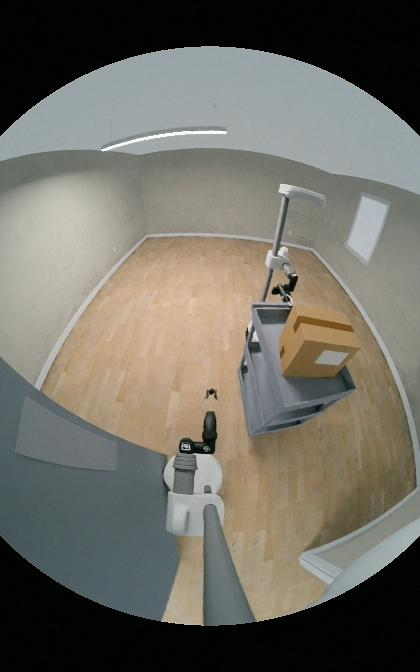

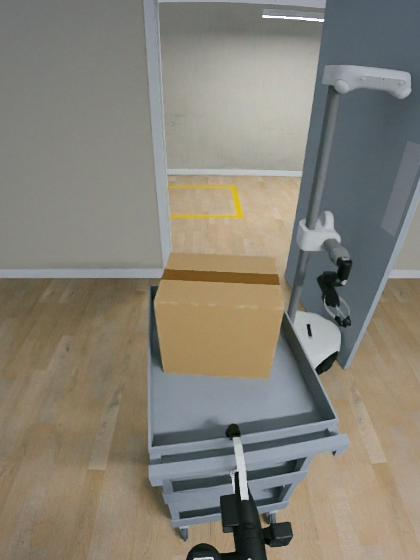

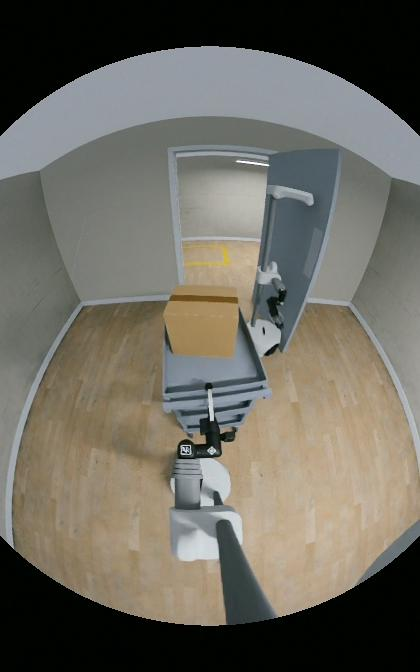

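move:
  blocking: false
  r2: {"base":{"translate_m":0.5},"contact_limits":{"translate_m":0.9},"pace":"slow"}
  cameras: []

wait:
  seconds: 7
  cameras: ["r2_head_camera","r2_head_right_camera"]

Scene clock: 231.63 s.
move: r2 moving
r1: as last shown
r1.lidar_m: 4.92 2.73 0.25 - 0.25 0.25 0.49 1.27 1.24 2.80 0.49 0.55
r1.motor_effort: lift_m=+21(21) arm_m=-4(4) wheel_0=-27(28) wheel_1=+28(28) wheel_2=+6(7)
r1.servo_current: wrist_yaw_rad=59(59) wrist_pitch_rad=39(46) wrist_roll_rad=46(72) gripper_m=39(46)
r1.contact_limits: strafe_m 0.8
r1.wrist_depth_mm: - - - - - - - / - - - - - - - / - - - - - 1160 - / - - - - - 661 - / - - - - - - - / - - - 191 - - - / 1863 1756 177 1661 143 - -
r2.base_odometry: x=-2.130 y=-0.797 heading=-2.854
r2.turned_by_wheels: +0.001
r2.turned_by_imu: +0.001
r2.base_tilt: forward=-0.7 right=+0.1
r2.lidar_m: 0.33 0.36 2.19 2.14 2.29 3.20 3.62 3.57 2.67 2.59 2.69 0.39
r2.base_status: translate_m moving
r2.joint_positions: lift_m=+0.685 arm_m=+0.000 wrist_yaw_rad=+0.002 wrist_pitch_rad=+0.016 wrist_roll_rad=+1.571 gripper_m=-0.028
r2.joint_status: not commanded
r2.measured_speeds: translate_m=+0.048 strafe_m=+0.000 rotate_rad=-0.002 lift_m=+0.000 arm_m=+0.000 wrist_yaw_rad=+0.000 wrist_pitch_rad=+0.000 wrist_roll_rad=+0.000
r2.motor_effort: lift_m=+23(23) arm_m=+4(4) wheel_0=+12(15) wheel_1=+7(7) wheel_2=-9(11)
r2.servo_current: wrist_yaw_rad=52(65) wrist_pitch_rad=85(91) wrist_roll_rad=46(59) gripper_m=156(163)
r2.contact_limits: translate_m 0.9
r2.hand_pose: x=+0.4594 y=-0.0868 z=+0.8580 quat_wxyz=(+0.707, +0.707, +0.007, -0.005) (m; r2's base frame)
r2.wrist_depth_mm: - - 137 200 202 1060 - / - - - 198 200 1098 - / - 389 392 135 197 - - / - 397 399 134 196 - - / - 404 413 132 193 - - / - 413 179 131 191 156 - / - 418 430 - 130 512 -
pictures: none
No camera images: "cameras" was empty.

Scene clock: 237.40 s.
earlier move: r2 done
r1.base_odometry: x=-2.002 y=-0.536 heading=-2.413
r1.turned_by_wheels: +0.000
r1.turned_by_imu: +0.000
r1.base_tilt: forward=-1.6 right=+1.3
r1.lidar_m: 4.93 2.72 0.25 - 0.25 0.25 0.50 1.28 0.45 0.39 0.38 0.46
r1.base_status: not commanded
r1.joint_positions: lift_m=+0.550 arm_m=+0.000 wrist_yaw_rad=-0.001 wrist_pitch_rad=+0.001 wrist_roll_rad=+0.000 gripper_m=-0.020
r1.joint_status: not commanded
r1.measured_speeds: all 0
r1.motor_effort: lift_m=+21(21) arm_m=-4(4) wheel_0=-27(28) wheel_1=+28(29) wheel_2=+6(7)
r1.servo_current: wrist_yaw_rad=59(72) wrist_pitch_rad=39(52) wrist_roll_rad=59(72) gripper_m=46(52)
r1.contact_limits: strafe_m 0.8
r1.hand_pose: x=+0.4592 y=-0.0878 z=+0.7276 quat_wxyz=(+1.000, +0.000, +0.001, -0.001) (m; r1's base frame)
r1.wrist_depth_mm: - - - - - - 723 / - - - - - - 676 / - - - - - - 750 / - - - - - - 741 / - - - - - - 750 / - - - 191 - - - / 1808 1756 177 1708 143 1618 750
r2.base_odometry: x=-2.598 y=-0.935 heading=-2.854
r2.turned_by_wheels: +0.000
r2.turned_by_imu: +0.002
r2.base_tilt: forward=-0.7 right=+0.1
r2.lidar_m: 0.34 0.35 2.19 2.14 2.26 3.20 4.16 3.60 2.69 2.60 0.69 0.43
r2.base_status: done
r2.joint_positions: lift_m=+0.685 arm_m=+0.000 wrist_yaw_rad=+0.002 wrist_pitch_rad=+0.016 wrist_roll_rad=+1.571 gripper_m=-0.028
r2.joint_status: not commanded
r2.measured_speeds: all 0
r2.motor_effort: lift_m=+23(23) arm_m=+4(4) wheel_0=+8(15) wheel_1=+5(8) wheel_2=-6(12)
r2.servo_current: wrist_yaw_rad=46(65) wrist_pitch_rad=85(91) wrist_roll_rad=39(65) gripper_m=156(163)
r2.contact_limits: translate_m 0.9
r2.hand_pose: x=+0.4594 y=-0.0868 z=+0.8580 quat_wxyz=(+0.707, +0.707, +0.007, -0.005) (m; r2's base frame)
r2.wrist_depth_mm: - - - 146 211 1464 1138 / - - - 204 208 1537 - / - 399 402 200 203 809 - / - 397 404 137 200 - - / - 404 407 135 195 - - / - 410 178 133 191 156 - / - 415 418 - 130 - -
wait: 5.77 of 7 s (r2 has come to rest)
pictures: r2_head_camera, r2_head_right_camera
Images, in order (width x height): r2_head_camera 420x560, r2_head_right_camera 420x672.

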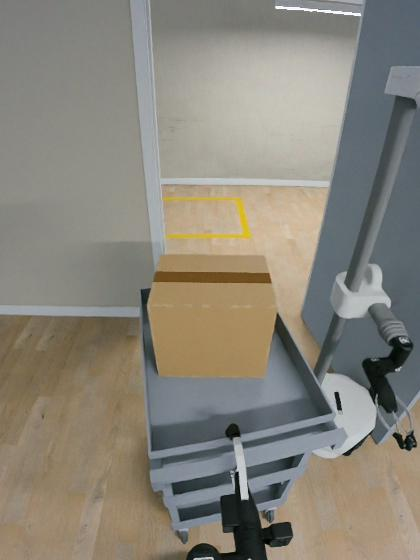

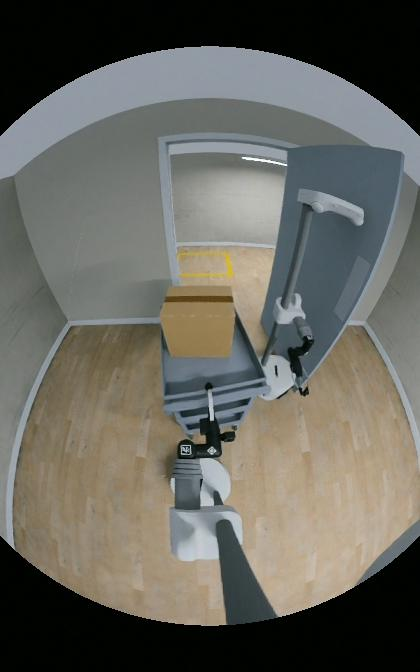

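move:
  blocking: false
  r2: {"base":{"strafe_m":0.05},"contact_limits":{"strafe_m":0.9},"pace":"slow"}
  cameras: []

wait:
  seconds: 2
  cameras: []

move:
  blocking: false
  r2: {"base":{"translate_m":0.45},"contact_limits":{"translate_m":0.9},"pace":"slow"}
  cameras: []

wait:
  seconds: 7
  cameras: ["r2_head_camera","r2_head_right_camera"]

Scene clock: 245.43 s.
move: r2 moving
r1: as last shown
r1.lidar_m: 4.93 2.72 0.25 - 0.25 0.25 0.50 1.25 0.44 0.38 0.37 0.48
r1.motor_effort: lift_m=+21(21) arm_m=-4(4) wheel_0=-28(28) wheel_1=+28(28) wheel_2=+6(6)
r1.servo_current: wrist_yaw_rad=52(59) wrist_pitch_rad=46(46) wrist_roll_rad=46(59) gripper_m=46(46)
r1.contact_limits: strafe_m 0.8
r1.wrist_depth_mm: - - - - - - 741 / - - - - - - 676 / - - - - - - 759 / - - - - - - - / - - - - - - - / - - - 191 - - - / 1863 1661 177 1708 143 1708 768
r2.base_odometry: x=-2.594 y=-0.949 heading=-2.855
r2.turned_by_wheels: +0.000
r2.turned_by_imu: +0.000
r2.base_tilt: forward=-0.7 right=+0.1
r2.lidar_m: 0.33 0.33 2.20 2.13 2.26 3.15 4.17 3.63 2.70 2.60 0.71 0.40
r2.base_status: strafe_m moving
r2.joint_positions: lift_m=+0.685 arm_m=+0.000 wrist_yaw_rad=+0.001 wrist_pitch_rad=+0.016 wrist_roll_rad=+1.571 gripper_m=-0.028
r2.joint_status: not commanded
r2.measured_speeds: translate_m=+0.001 strafe_m=+0.056 rotate_rad=-0.003 lift_m=+0.000 arm_m=+0.000 wrist_yaw_rad=-0.029 wrist_pitch_rad=+0.000 wrist_roll_rad=+0.000
r2.motor_effort: lift_m=+23(23) arm_m=+3(4) wheel_0=-10(11) wheel_1=+7(9) wheel_2=-1(4)
r2.servo_current: wrist_yaw_rad=46(59) wrist_pitch_rad=85(91) wrist_roll_rad=52(52) gripper_m=156(156)
r2.contact_limits: strafe_m 0.9
r2.hand_pose: x=+0.4593 y=-0.0873 z=+0.8580 quat_wxyz=(+0.707, +0.707, +0.006, -0.006) (m; r2's base frame)
r2.wrist_depth_mm: - - - 211 215 1430 1078 / - - - 207 209 1708 - / - - 402 142 205 750 - / - 402 402 138 201 - - / - 407 407 136 197 - - / - 407 177 133 191 156 - / - 410 418 - 186 - -
pictures: none
No camera images: "cameras" was empty.

Scene clock: 246.53 s.
earlier move: r2 done
r1.base_odometry: x=-2.002 y=-0.536 heading=-2.413
r1.turned_by_wheels: +0.000
r1.turned_by_imu: +0.000
r1.base_tilt: forward=-1.6 right=+1.3
r1.lidar_m: 4.93 2.71 0.25 - 0.25 0.25 0.50 1.27 0.42 0.38 0.41 0.53
r1.base_status: not commanded
r1.joint_positions: lift_m=+0.550 arm_m=+0.000 wrist_yaw_rad=-0.001 wrist_pitch_rad=+0.001 wrist_roll_rad=+0.000 gripper_m=-0.020
r1.joint_status: not commanded
r1.measured_speeds: all 0
r1.motor_effort: lift_m=+21(21) arm_m=-4(4) wheel_0=-27(28) wheel_1=+28(29) wheel_2=+6(6)
r1.servo_current: wrist_yaw_rad=59(65) wrist_pitch_rad=46(52) wrist_roll_rad=33(65) gripper_m=46(52)
r1.contact_limits: strafe_m 0.8
r1.hand_pose: x=+0.4592 y=-0.0878 z=+0.7276 quat_wxyz=(+1.000, +0.000, +0.001, -0.001) (m; r1's base frame)
r1.wrist_depth_mm: - - - - - - - / - - - - - - 699 / - - - - - - 732 / - - - - - - - / - - - - - - - / - - - 191 - - 1983 / 1863 1708 177 1661 143 1661 750
r2.base_odometry: x=-2.584 y=-0.983 heading=-2.855
r2.turned_by_wheels: +0.000
r2.turned_by_imu: +0.000
r2.base_tilt: forward=-0.6 right=+0.1
r2.lidar_m: 0.33 1.86 2.12 2.08 2.22 3.12 4.20 3.63 2.73 2.64 0.74 0.41
r2.base_status: done
r2.joint_positions: lift_m=+0.685 arm_m=+0.000 wrist_yaw_rad=-0.004 wrist_pitch_rad=+0.016 wrist_roll_rad=+1.571 gripper_m=-0.028
r2.joint_status: not commanded
r2.measured_speeds: all 0
r2.motor_effort: lift_m=+23(23) arm_m=+4(4) wheel_0=-8(13) wheel_1=+3(9) wheel_2=+0(4)
r2.servo_current: wrist_yaw_rad=52(65) wrist_pitch_rad=85(98) wrist_roll_rad=46(52) gripper_m=156(163)
r2.contact_limits: strafe_m 0.9
r2.hand_pose: x=+0.4589 y=-0.0886 z=+0.8580 quat_wxyz=(+0.707, +0.707, +0.004, -0.007) (m; r2's base frame)
r2.wrist_depth_mm: - - - 142 206 1464 1098 / - - - 140 203 1430 - / - 394 397 138 201 - - / - 399 402 136 197 - - / - 404 413 134 195 - - / - 413 178 132 191 155 - / - 421 424 - 189 - -
wait: 1.10 of 2 s (r2 has come to rest)
pictures: none
No camera images: "cameras" was empty.

Scene clock: 247.03 s.
move: r2 moving
r1: as last shown
r1.lidar_m: 4.93 2.73 0.25 - 0.25 0.25 0.50 1.29 0.44 0.40 0.42 0.53
r1.motor_effort: lift_m=+21(21) arm_m=-3(4) wheel_0=-27(28) wheel_1=+28(28) wheel_2=+6(6)
r1.servo_current: wrist_yaw_rad=39(65) wrist_pitch_rad=46(52) wrist_roll_rad=59(59) gripper_m=46(46)
r1.contact_limits: strafe_m 0.8
r1.wrist_depth_mm: - - - - - - 723 / - - - - - - 699 / - - - - - - 741 / - - - - - - 750 / - - - - - - 741 / - - - 191 - - 750 / 1863 1756 178 1708 143 1708 732
r2.base_odometry: x=-2.595 y=-0.986 heading=-2.855
r2.turned_by_wheels: +0.000
r2.turned_by_imu: +0.000
r2.base_tilt: forward=-0.7 right=+0.1
r2.lidar_m: 0.33 0.36 2.13 2.08 2.23 3.09 4.17 3.63 2.73 2.64 0.72 0.39
r2.base_status: translate_m moving
r2.joint_positions: lift_m=+0.685 arm_m=+0.000 wrist_yaw_rad=-0.004 wrist_pitch_rad=+0.016 wrist_roll_rad=+1.571 gripper_m=-0.028
r2.joint_status: not commanded
r2.measured_speeds: translate_m=+0.048 strafe_m=+0.001 rotate_rad=+0.000 lift_m=+0.000 arm_m=+0.000 wrist_yaw_rad=+0.005 wrist_pitch_rad=+0.000 wrist_roll_rad=+0.000
r2.motor_effort: lift_m=+23(23) arm_m=+3(4) wheel_0=+9(10) wheel_1=+6(8) wheel_2=-12(14)
r2.servo_current: wrist_yaw_rad=52(59) wrist_pitch_rad=85(91) wrist_roll_rad=46(59) gripper_m=156(156)
r2.contact_limits: translate_m 0.9
r2.hand_pose: x=+0.4589 y=-0.0885 z=+0.8580 quat_wxyz=(+0.707, +0.707, +0.004, -0.007) (m; r2's base frame)
r2.wrist_depth_mm: - - - 200 203 1464 - / - - - 199 201 699 - / - 389 397 135 198 - - / - 397 402 134 196 - - / - 404 410 132 193 - - / - 415 179 131 191 156 - / - 160 427 - 190 517 -
pictures: none
No camera images: "cameras" was empty.

Scene clock: 252.33 s.
earlier move: r2 done
r1.base_odometry: x=-2.002 y=-0.536 heading=-2.413
r1.turned_by_wheels: +0.000
r1.turned_by_imu: +0.000
r1.base_tilt: forward=-1.5 right=+1.3
r1.lidar_m: 4.93 2.72 0.25 - 0.25 0.25 0.48 0.68 0.38 0.35 0.58 0.81
r1.base_status: not commanded
r1.joint_positions: lift_m=+0.550 arm_m=+0.000 wrist_yaw_rad=-0.001 wrist_pitch_rad=+0.001 wrist_roll_rad=+0.000 gripper_m=-0.020
r1.joint_status: not commanded
r1.measured_speeds: all 0
r1.motor_effort: lift_m=+21(21) arm_m=-4(4) wheel_0=-27(28) wheel_1=+28(28) wheel_2=+6(6)
r1.servo_current: wrist_yaw_rad=52(72) wrist_pitch_rad=39(52) wrist_roll_rad=52(65) gripper_m=39(52)
r1.contact_limits: strafe_m 0.8
r1.hand_pose: x=+0.4592 y=-0.0878 z=+0.7276 quat_wxyz=(+1.000, +0.000, +0.001, -0.001) (m; r1's base frame)
r1.wrist_depth_mm: - - - - - - - / - - - - - - - / - - - - - - - / - - - - - - - / - - - - - - - / - - - 191 - - - / 1756 1661 177 1708 143 1661 1708
r2.base_odometry: x=-3.015 y=-1.110 heading=-2.854
r2.turned_by_wheels: +0.001
r2.turned_by_imu: +0.003
r2.base_tilt: forward=-0.7 right=+0.0
r2.lidar_m: 0.34 0.35 1.93 2.07 2.20 3.06 - 3.66 2.74 0.58 0.61 0.38
r2.base_status: done
r2.joint_positions: lift_m=+0.685 arm_m=+0.000 wrist_yaw_rad=+0.002 wrist_pitch_rad=+0.016 wrist_roll_rad=+1.571 gripper_m=-0.028
r2.joint_status: not commanded
r2.measured_speeds: all 0
r2.motor_effort: lift_m=+23(23) arm_m=+4(4) wheel_0=+8(14) wheel_1=+6(9) wheel_2=-4(14)
r2.servo_current: wrist_yaw_rad=46(59) wrist_pitch_rad=85(98) wrist_roll_rad=46(65) gripper_m=150(169)
r2.contact_limits: translate_m 0.9
r2.hand_pose: x=+0.4594 y=-0.0869 z=+0.8580 quat_wxyz=(+0.707, +0.707, +0.006, -0.005) (m; r2's base frame)
r2.wrist_depth_mm: - - - 203 206 1576 1098 / - - - 200 204 1537 - / - 397 399 138 200 - - / - 399 402 135 197 - - / - 407 407 134 195 - - / - 413 178 132 191 155 - / - 418 421 - 129 155 -
wait: 5.30 of 7 s (r2 has come to rest)
pictures: r2_head_camera, r2_head_right_camera
Images, in order (width x height): r2_head_camera 420x560, r2_head_right_camera 420x672.

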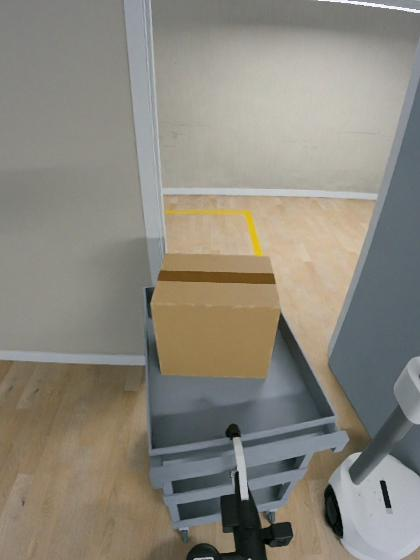

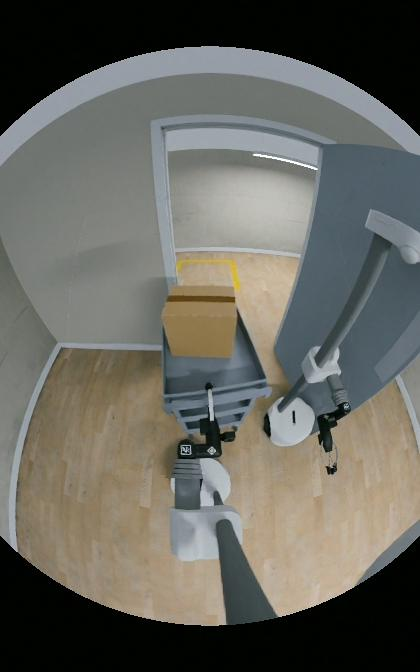

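move:
  blocking: false
  r2: {"base":{"strafe_m":0.05},"contact_limits":{"strafe_m":0.9},"pace":"slow"}
  cameras: []

wait:
  seconds: 2
  cameras: []

move:
  blocking: false
  r2: {"base":{"translate_m":0.45},"contact_limits":{"translate_m":0.9},"pace":"slow"}
  cameras: []

wait:
  seconds: 7
  cameras: ["r2_head_camera","r2_head_right_camera"]

Scene clock: 261.67 s.
move: r2 moving
r1: as last shown
r1.base_tilt: forward=-1.6 right=+1.3
r1.lidar_m: 4.93 2.74 0.25 - 0.25 0.25 0.51 0.65 0.39 0.37 0.61 4.05
r1.servo_current: wrist_yaw_rad=59(78) wrist_pitch_rad=39(46) wrist_roll_rad=46(65) gripper_m=46(46)
r1.contact_limits: strafe_m 0.8
r1.wrist_depth_mm: - - - - - - - / - - - - - - - / - - - - - - - / - - - - - - - / - - - - - - - / - - - 191 - - - / 1863 1756 177 1708 143 1618 1708
r2.base_odometry: x=-3.011 y=-1.124 heading=-2.854
r2.turned_by_wheels: +0.000
r2.turned_by_imu: +0.000
r2.base_tilt: forward=-0.7 right=+0.1
r2.lidar_m: 0.33 0.34 1.92 2.05 2.16 3.05 - 3.70 2.74 0.59 0.62 0.39
r2.base_status: strafe_m moving
r2.joint_positions: lift_m=+0.685 arm_m=+0.000 wrist_yaw_rad=+0.000 wrist_pitch_rad=+0.016 wrist_roll_rad=+1.571 gripper_m=-0.028
r2.joint_status: not commanded
r2.measured_speeds: translate_m=+0.000 strafe_m=+0.055 rotate_rad=-0.001 lift_m=+0.000 arm_m=+0.000 wrist_yaw_rad=-0.025 wrist_pitch_rad=+0.000 wrist_roll_rad=+0.000
r2.motor_effort: lift_m=+23(23) arm_m=+4(4) wheel_0=-12(12) wheel_1=+6(10) wheel_2=+0(4)
r2.servo_current: wrist_yaw_rad=52(65) wrist_pitch_rad=85(91) wrist_roll_rad=46(52) gripper_m=156(163)
r2.contact_limits: strafe_m 0.9
r2.hand_pose: x=+0.4593 y=-0.0873 z=+0.8580 quat_wxyz=(+0.707, +0.707, +0.006, -0.006) (m; r2's base frame)
r2.wrist_depth_mm: - - - 145 210 1537 1160 / - - - 203 206 1537 - / - 397 397 139 202 778 - / - 397 402 137 198 - - / - 407 407 135 196 - - / - 413 178 132 191 155 - / - 418 424 - 188 - -
pictures: none
No camera images: "cameras" was empty.

Scene clock: 262.77 s.
earlier move: r2 done
r1.base_odometry: x=-2.002 y=-0.536 heading=-2.413
r1.turned_by_wheels: +0.000
r1.turned_by_imu: +0.000
r1.base_tilt: forward=-1.6 right=+1.3
r1.lidar_m: 4.92 2.74 0.25 - 0.25 0.25 0.48 0.68 0.43 0.39 0.61 4.05
r1.base_status: not commanded
r1.joint_positions: lift_m=+0.550 arm_m=+0.000 wrist_yaw_rad=-0.001 wrist_pitch_rad=+0.001 wrist_roll_rad=+0.000 gripper_m=-0.020
r1.joint_status: not commanded
r1.measured_speeds: all 0
r1.motor_effort: lift_m=+21(21) arm_m=-4(4) wheel_0=-28(28) wheel_1=+28(28) wheel_2=+6(6)
r1.servo_current: wrist_yaw_rad=59(78) wrist_pitch_rad=39(52) wrist_roll_rad=46(65) gripper_m=46(46)
r1.contact_limits: strafe_m 0.8
r1.hand_pose: x=+0.4592 y=-0.0878 z=+0.7276 quat_wxyz=(+1.000, +0.000, +0.001, -0.001) (m; r1's base frame)
r1.wrist_depth_mm: - - - - - - - / - - - - - - - / - - - - - - - / - - - - - - - / - - - - - - - / - - - 191 - - - / 1863 1756 177 1708 143 1661 1661
r2.base_odometry: x=-3.001 y=-1.158 heading=-2.855
r2.turned_by_wheels: +0.000
r2.turned_by_imu: +0.000
r2.base_tilt: forward=-0.6 right=+0.0
r2.lidar_m: 0.35 0.39 1.96 2.01 2.15 2.99 - 3.75 2.75 0.63 0.67 0.40
r2.base_status: done
r2.joint_positions: lift_m=+0.685 arm_m=+0.000 wrist_yaw_rad=-0.005 wrist_pitch_rad=+0.016 wrist_roll_rad=+1.571 gripper_m=-0.028
r2.joint_status: not commanded
r2.measured_speeds: all 0
r2.motor_effort: lift_m=+23(23) arm_m=+4(4) wheel_0=-8(16) wheel_1=+3(10) wheel_2=+0(4)
r2.servo_current: wrist_yaw_rad=46(65) wrist_pitch_rad=85(91) wrist_roll_rad=52(59) gripper_m=163(163)
r2.contact_limits: strafe_m 0.9
r2.hand_pose: x=+0.4588 y=-0.0888 z=+0.8580 quat_wxyz=(+0.707, +0.707, +0.004, -0.007) (m; r2's base frame)
r2.wrist_depth_mm: - - - 138 202 1537 - / - - - 137 200 707 - / - 392 394 135 197 - - / - 399 399 134 196 - - / - 407 413 132 193 - - / - 415 178 131 191 155 - / - 424 427 - 190 - -
wait: 1.10 of 2 s (r2 has come to rest)
pictures: none
No camera images: "cameras" was empty.

Scene clock: 263.27 s.
move: r2 moving
r1: as last shown
r1.lidar_m: 4.93 2.74 0.25 - 0.25 0.25 0.50 0.66 0.44 0.41 0.64 4.02
r1.motor_effort: lift_m=+21(21) arm_m=-3(4) wheel_0=-28(28) wheel_1=+28(28) wheel_2=+6(6)
r1.servo_current: wrist_yaw_rad=46(59) wrist_pitch_rad=33(52) wrist_roll_rad=59(59) gripper_m=46(46)
r1.contact_limits: strafe_m 0.8
r1.wrist_depth_mm: - - - - - - - / - - - - - - - / - - - - - - - / - - - - - - - / - - - - - - - / - - - 191 - - - / 1808 1808 178 1708 143 1661 1708
r2.base_odometry: x=-3.012 y=-1.161 heading=-2.854
r2.turned_by_wheels: +0.000
r2.turned_by_imu: +0.001
r2.base_tilt: forward=-0.7 right=+0.1
r2.lidar_m: 0.33 0.38 1.93 2.01 2.14 3.03 - 3.74 2.80 0.62 0.67 0.39
r2.base_status: translate_m moving
r2.joint_positions: lift_m=+0.685 arm_m=+0.000 wrist_yaw_rad=-0.005 wrist_pitch_rad=+0.016 wrist_roll_rad=+1.571 gripper_m=-0.028
r2.joint_status: not commanded
r2.measured_speeds: translate_m=+0.049 strafe_m=+0.000 rotate_rad=+0.005 lift_m=+0.000 arm_m=+0.000 wrist_yaw_rad=+0.002 wrist_pitch_rad=+0.000 wrist_roll_rad=+0.000
r2.motor_effort: lift_m=+23(23) arm_m=+4(4) wheel_0=+8(8) wheel_1=+6(7) wheel_2=-13(14)
r2.servo_current: wrist_yaw_rad=59(59) wrist_pitch_rad=85(91) wrist_roll_rad=39(52) gripper_m=156(156)
r2.contact_limits: translate_m 0.9
r2.hand_pose: x=+0.4588 y=-0.0888 z=+0.8580 quat_wxyz=(+0.707, +0.707, +0.004, -0.007) (m; r2's base frame)
r2.wrist_depth_mm: - - - 196 199 1537 462 / - - - 195 197 668 - / - 387 389 133 196 - - / - 397 399 132 194 - - / - 404 410 131 193 - - / - 415 179 189 190 156 - / - 424 430 - 130 500 -
pictures: none
No camera images: "cameras" was empty.

Scene clock: 269.13 s.
earlier move: r2 done
r1.base_odometry: x=-2.002 y=-0.536 heading=-2.413
r1.turned_by_wheels: +0.000
r1.turned_by_imu: +0.000
r1.base_tilt: forward=-1.6 right=+1.3
r1.lidar_m: 4.92 2.71 0.25 - 0.25 0.27 0.48 0.52 0.47 0.43 2.90 4.02
r1.base_status: not commanded
r1.joint_positions: lift_m=+0.550 arm_m=+0.000 wrist_yaw_rad=-0.001 wrist_pitch_rad=+0.001 wrist_roll_rad=+0.000 gripper_m=-0.020
r1.joint_status: not commanded
r1.measured_speeds: all 0
r1.motor_effort: lift_m=+21(21) arm_m=-3(4) wheel_0=-28(28) wheel_1=+28(29) wheel_2=+6(6)
r1.servo_current: wrist_yaw_rad=33(72) wrist_pitch_rad=33(52) wrist_roll_rad=46(78) gripper_m=39(52)
r1.contact_limits: strafe_m 0.8
r1.hand_pose: x=+0.4592 y=-0.0878 z=+0.7276 quat_wxyz=(+1.000, +0.000, +0.001, -0.001) (m; r1's base frame)
r1.wrist_depth_mm: - - - - - - - / - - - - - - - / - - - - - - - / - - - - - - - / - - - - - - - / - - - 190 - - - / 1808 1661 178 1618 143 1661 1756
r2.base_odometry: x=-3.432 y=-1.285 heading=-2.855
r2.turned_by_wheels: -0.001
r2.turned_by_imu: -0.342
r2.base_tilt: forward=-0.7 right=+0.1
r2.lidar_m: 0.25 0.27 0.92 1.55 2.12 2.44 4.00 5.00 0.65 0.44 0.48 0.45
r2.base_status: done
r2.joint_positions: lift_m=+0.685 arm_m=+0.000 wrist_yaw_rad=-0.001 wrist_pitch_rad=+0.010 wrist_roll_rad=+1.570 gripper_m=-0.028
r2.joint_status: not commanded
r2.measured_speeds: all 0
r2.motor_effort: lift_m=+14(30) arm_m=+4(10) wheel_0=-3(19) wheel_1=+1(13) wheel_2=-7(32)
r2.servo_current: wrist_yaw_rad=52(143) wrist_pitch_rad=59(215) wrist_roll_rad=46(65) gripper_m=117(163)
r2.contact_limits: translate_m 0.9
r2.hand_pose: x=+0.4592 y=-0.0876 z=+0.8606 quat_wxyz=(+0.707, +0.707, +0.003, -0.004) (m; r2's base frame)
r2.wrist_depth_mm: - - - - - - - / - - - 336 - 1618 1160 / - - - 256 373 377 377 / - - - 201 297 1708 477 / - - - 169 243 1661 504 / - - - 143 189 160 - / - 397 174 - 130 691 -
wait: 5.87 of 7 s (r2 has come to rest)
pictures: r2_head_camera, r2_head_right_camera
Images, in order (width x height): r2_head_camera 420x560, r2_head_right_camera 420x672.

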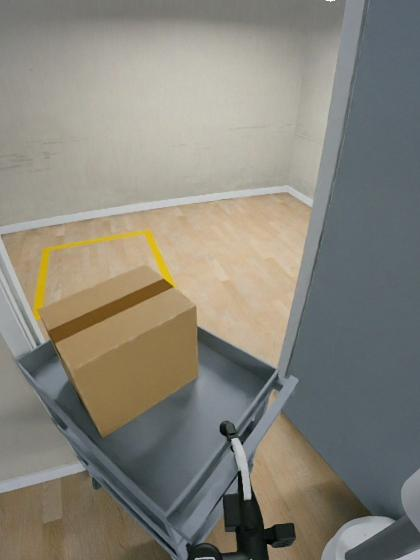

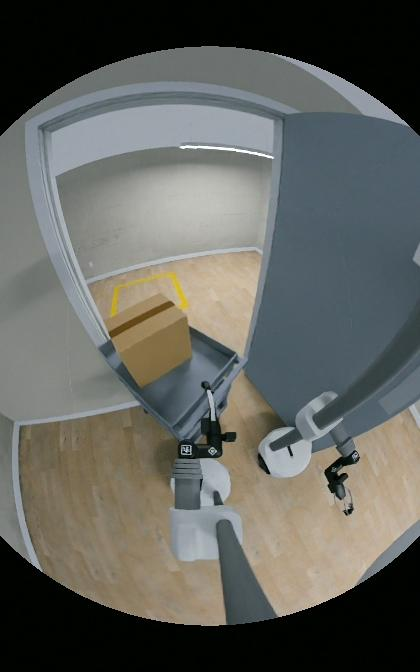

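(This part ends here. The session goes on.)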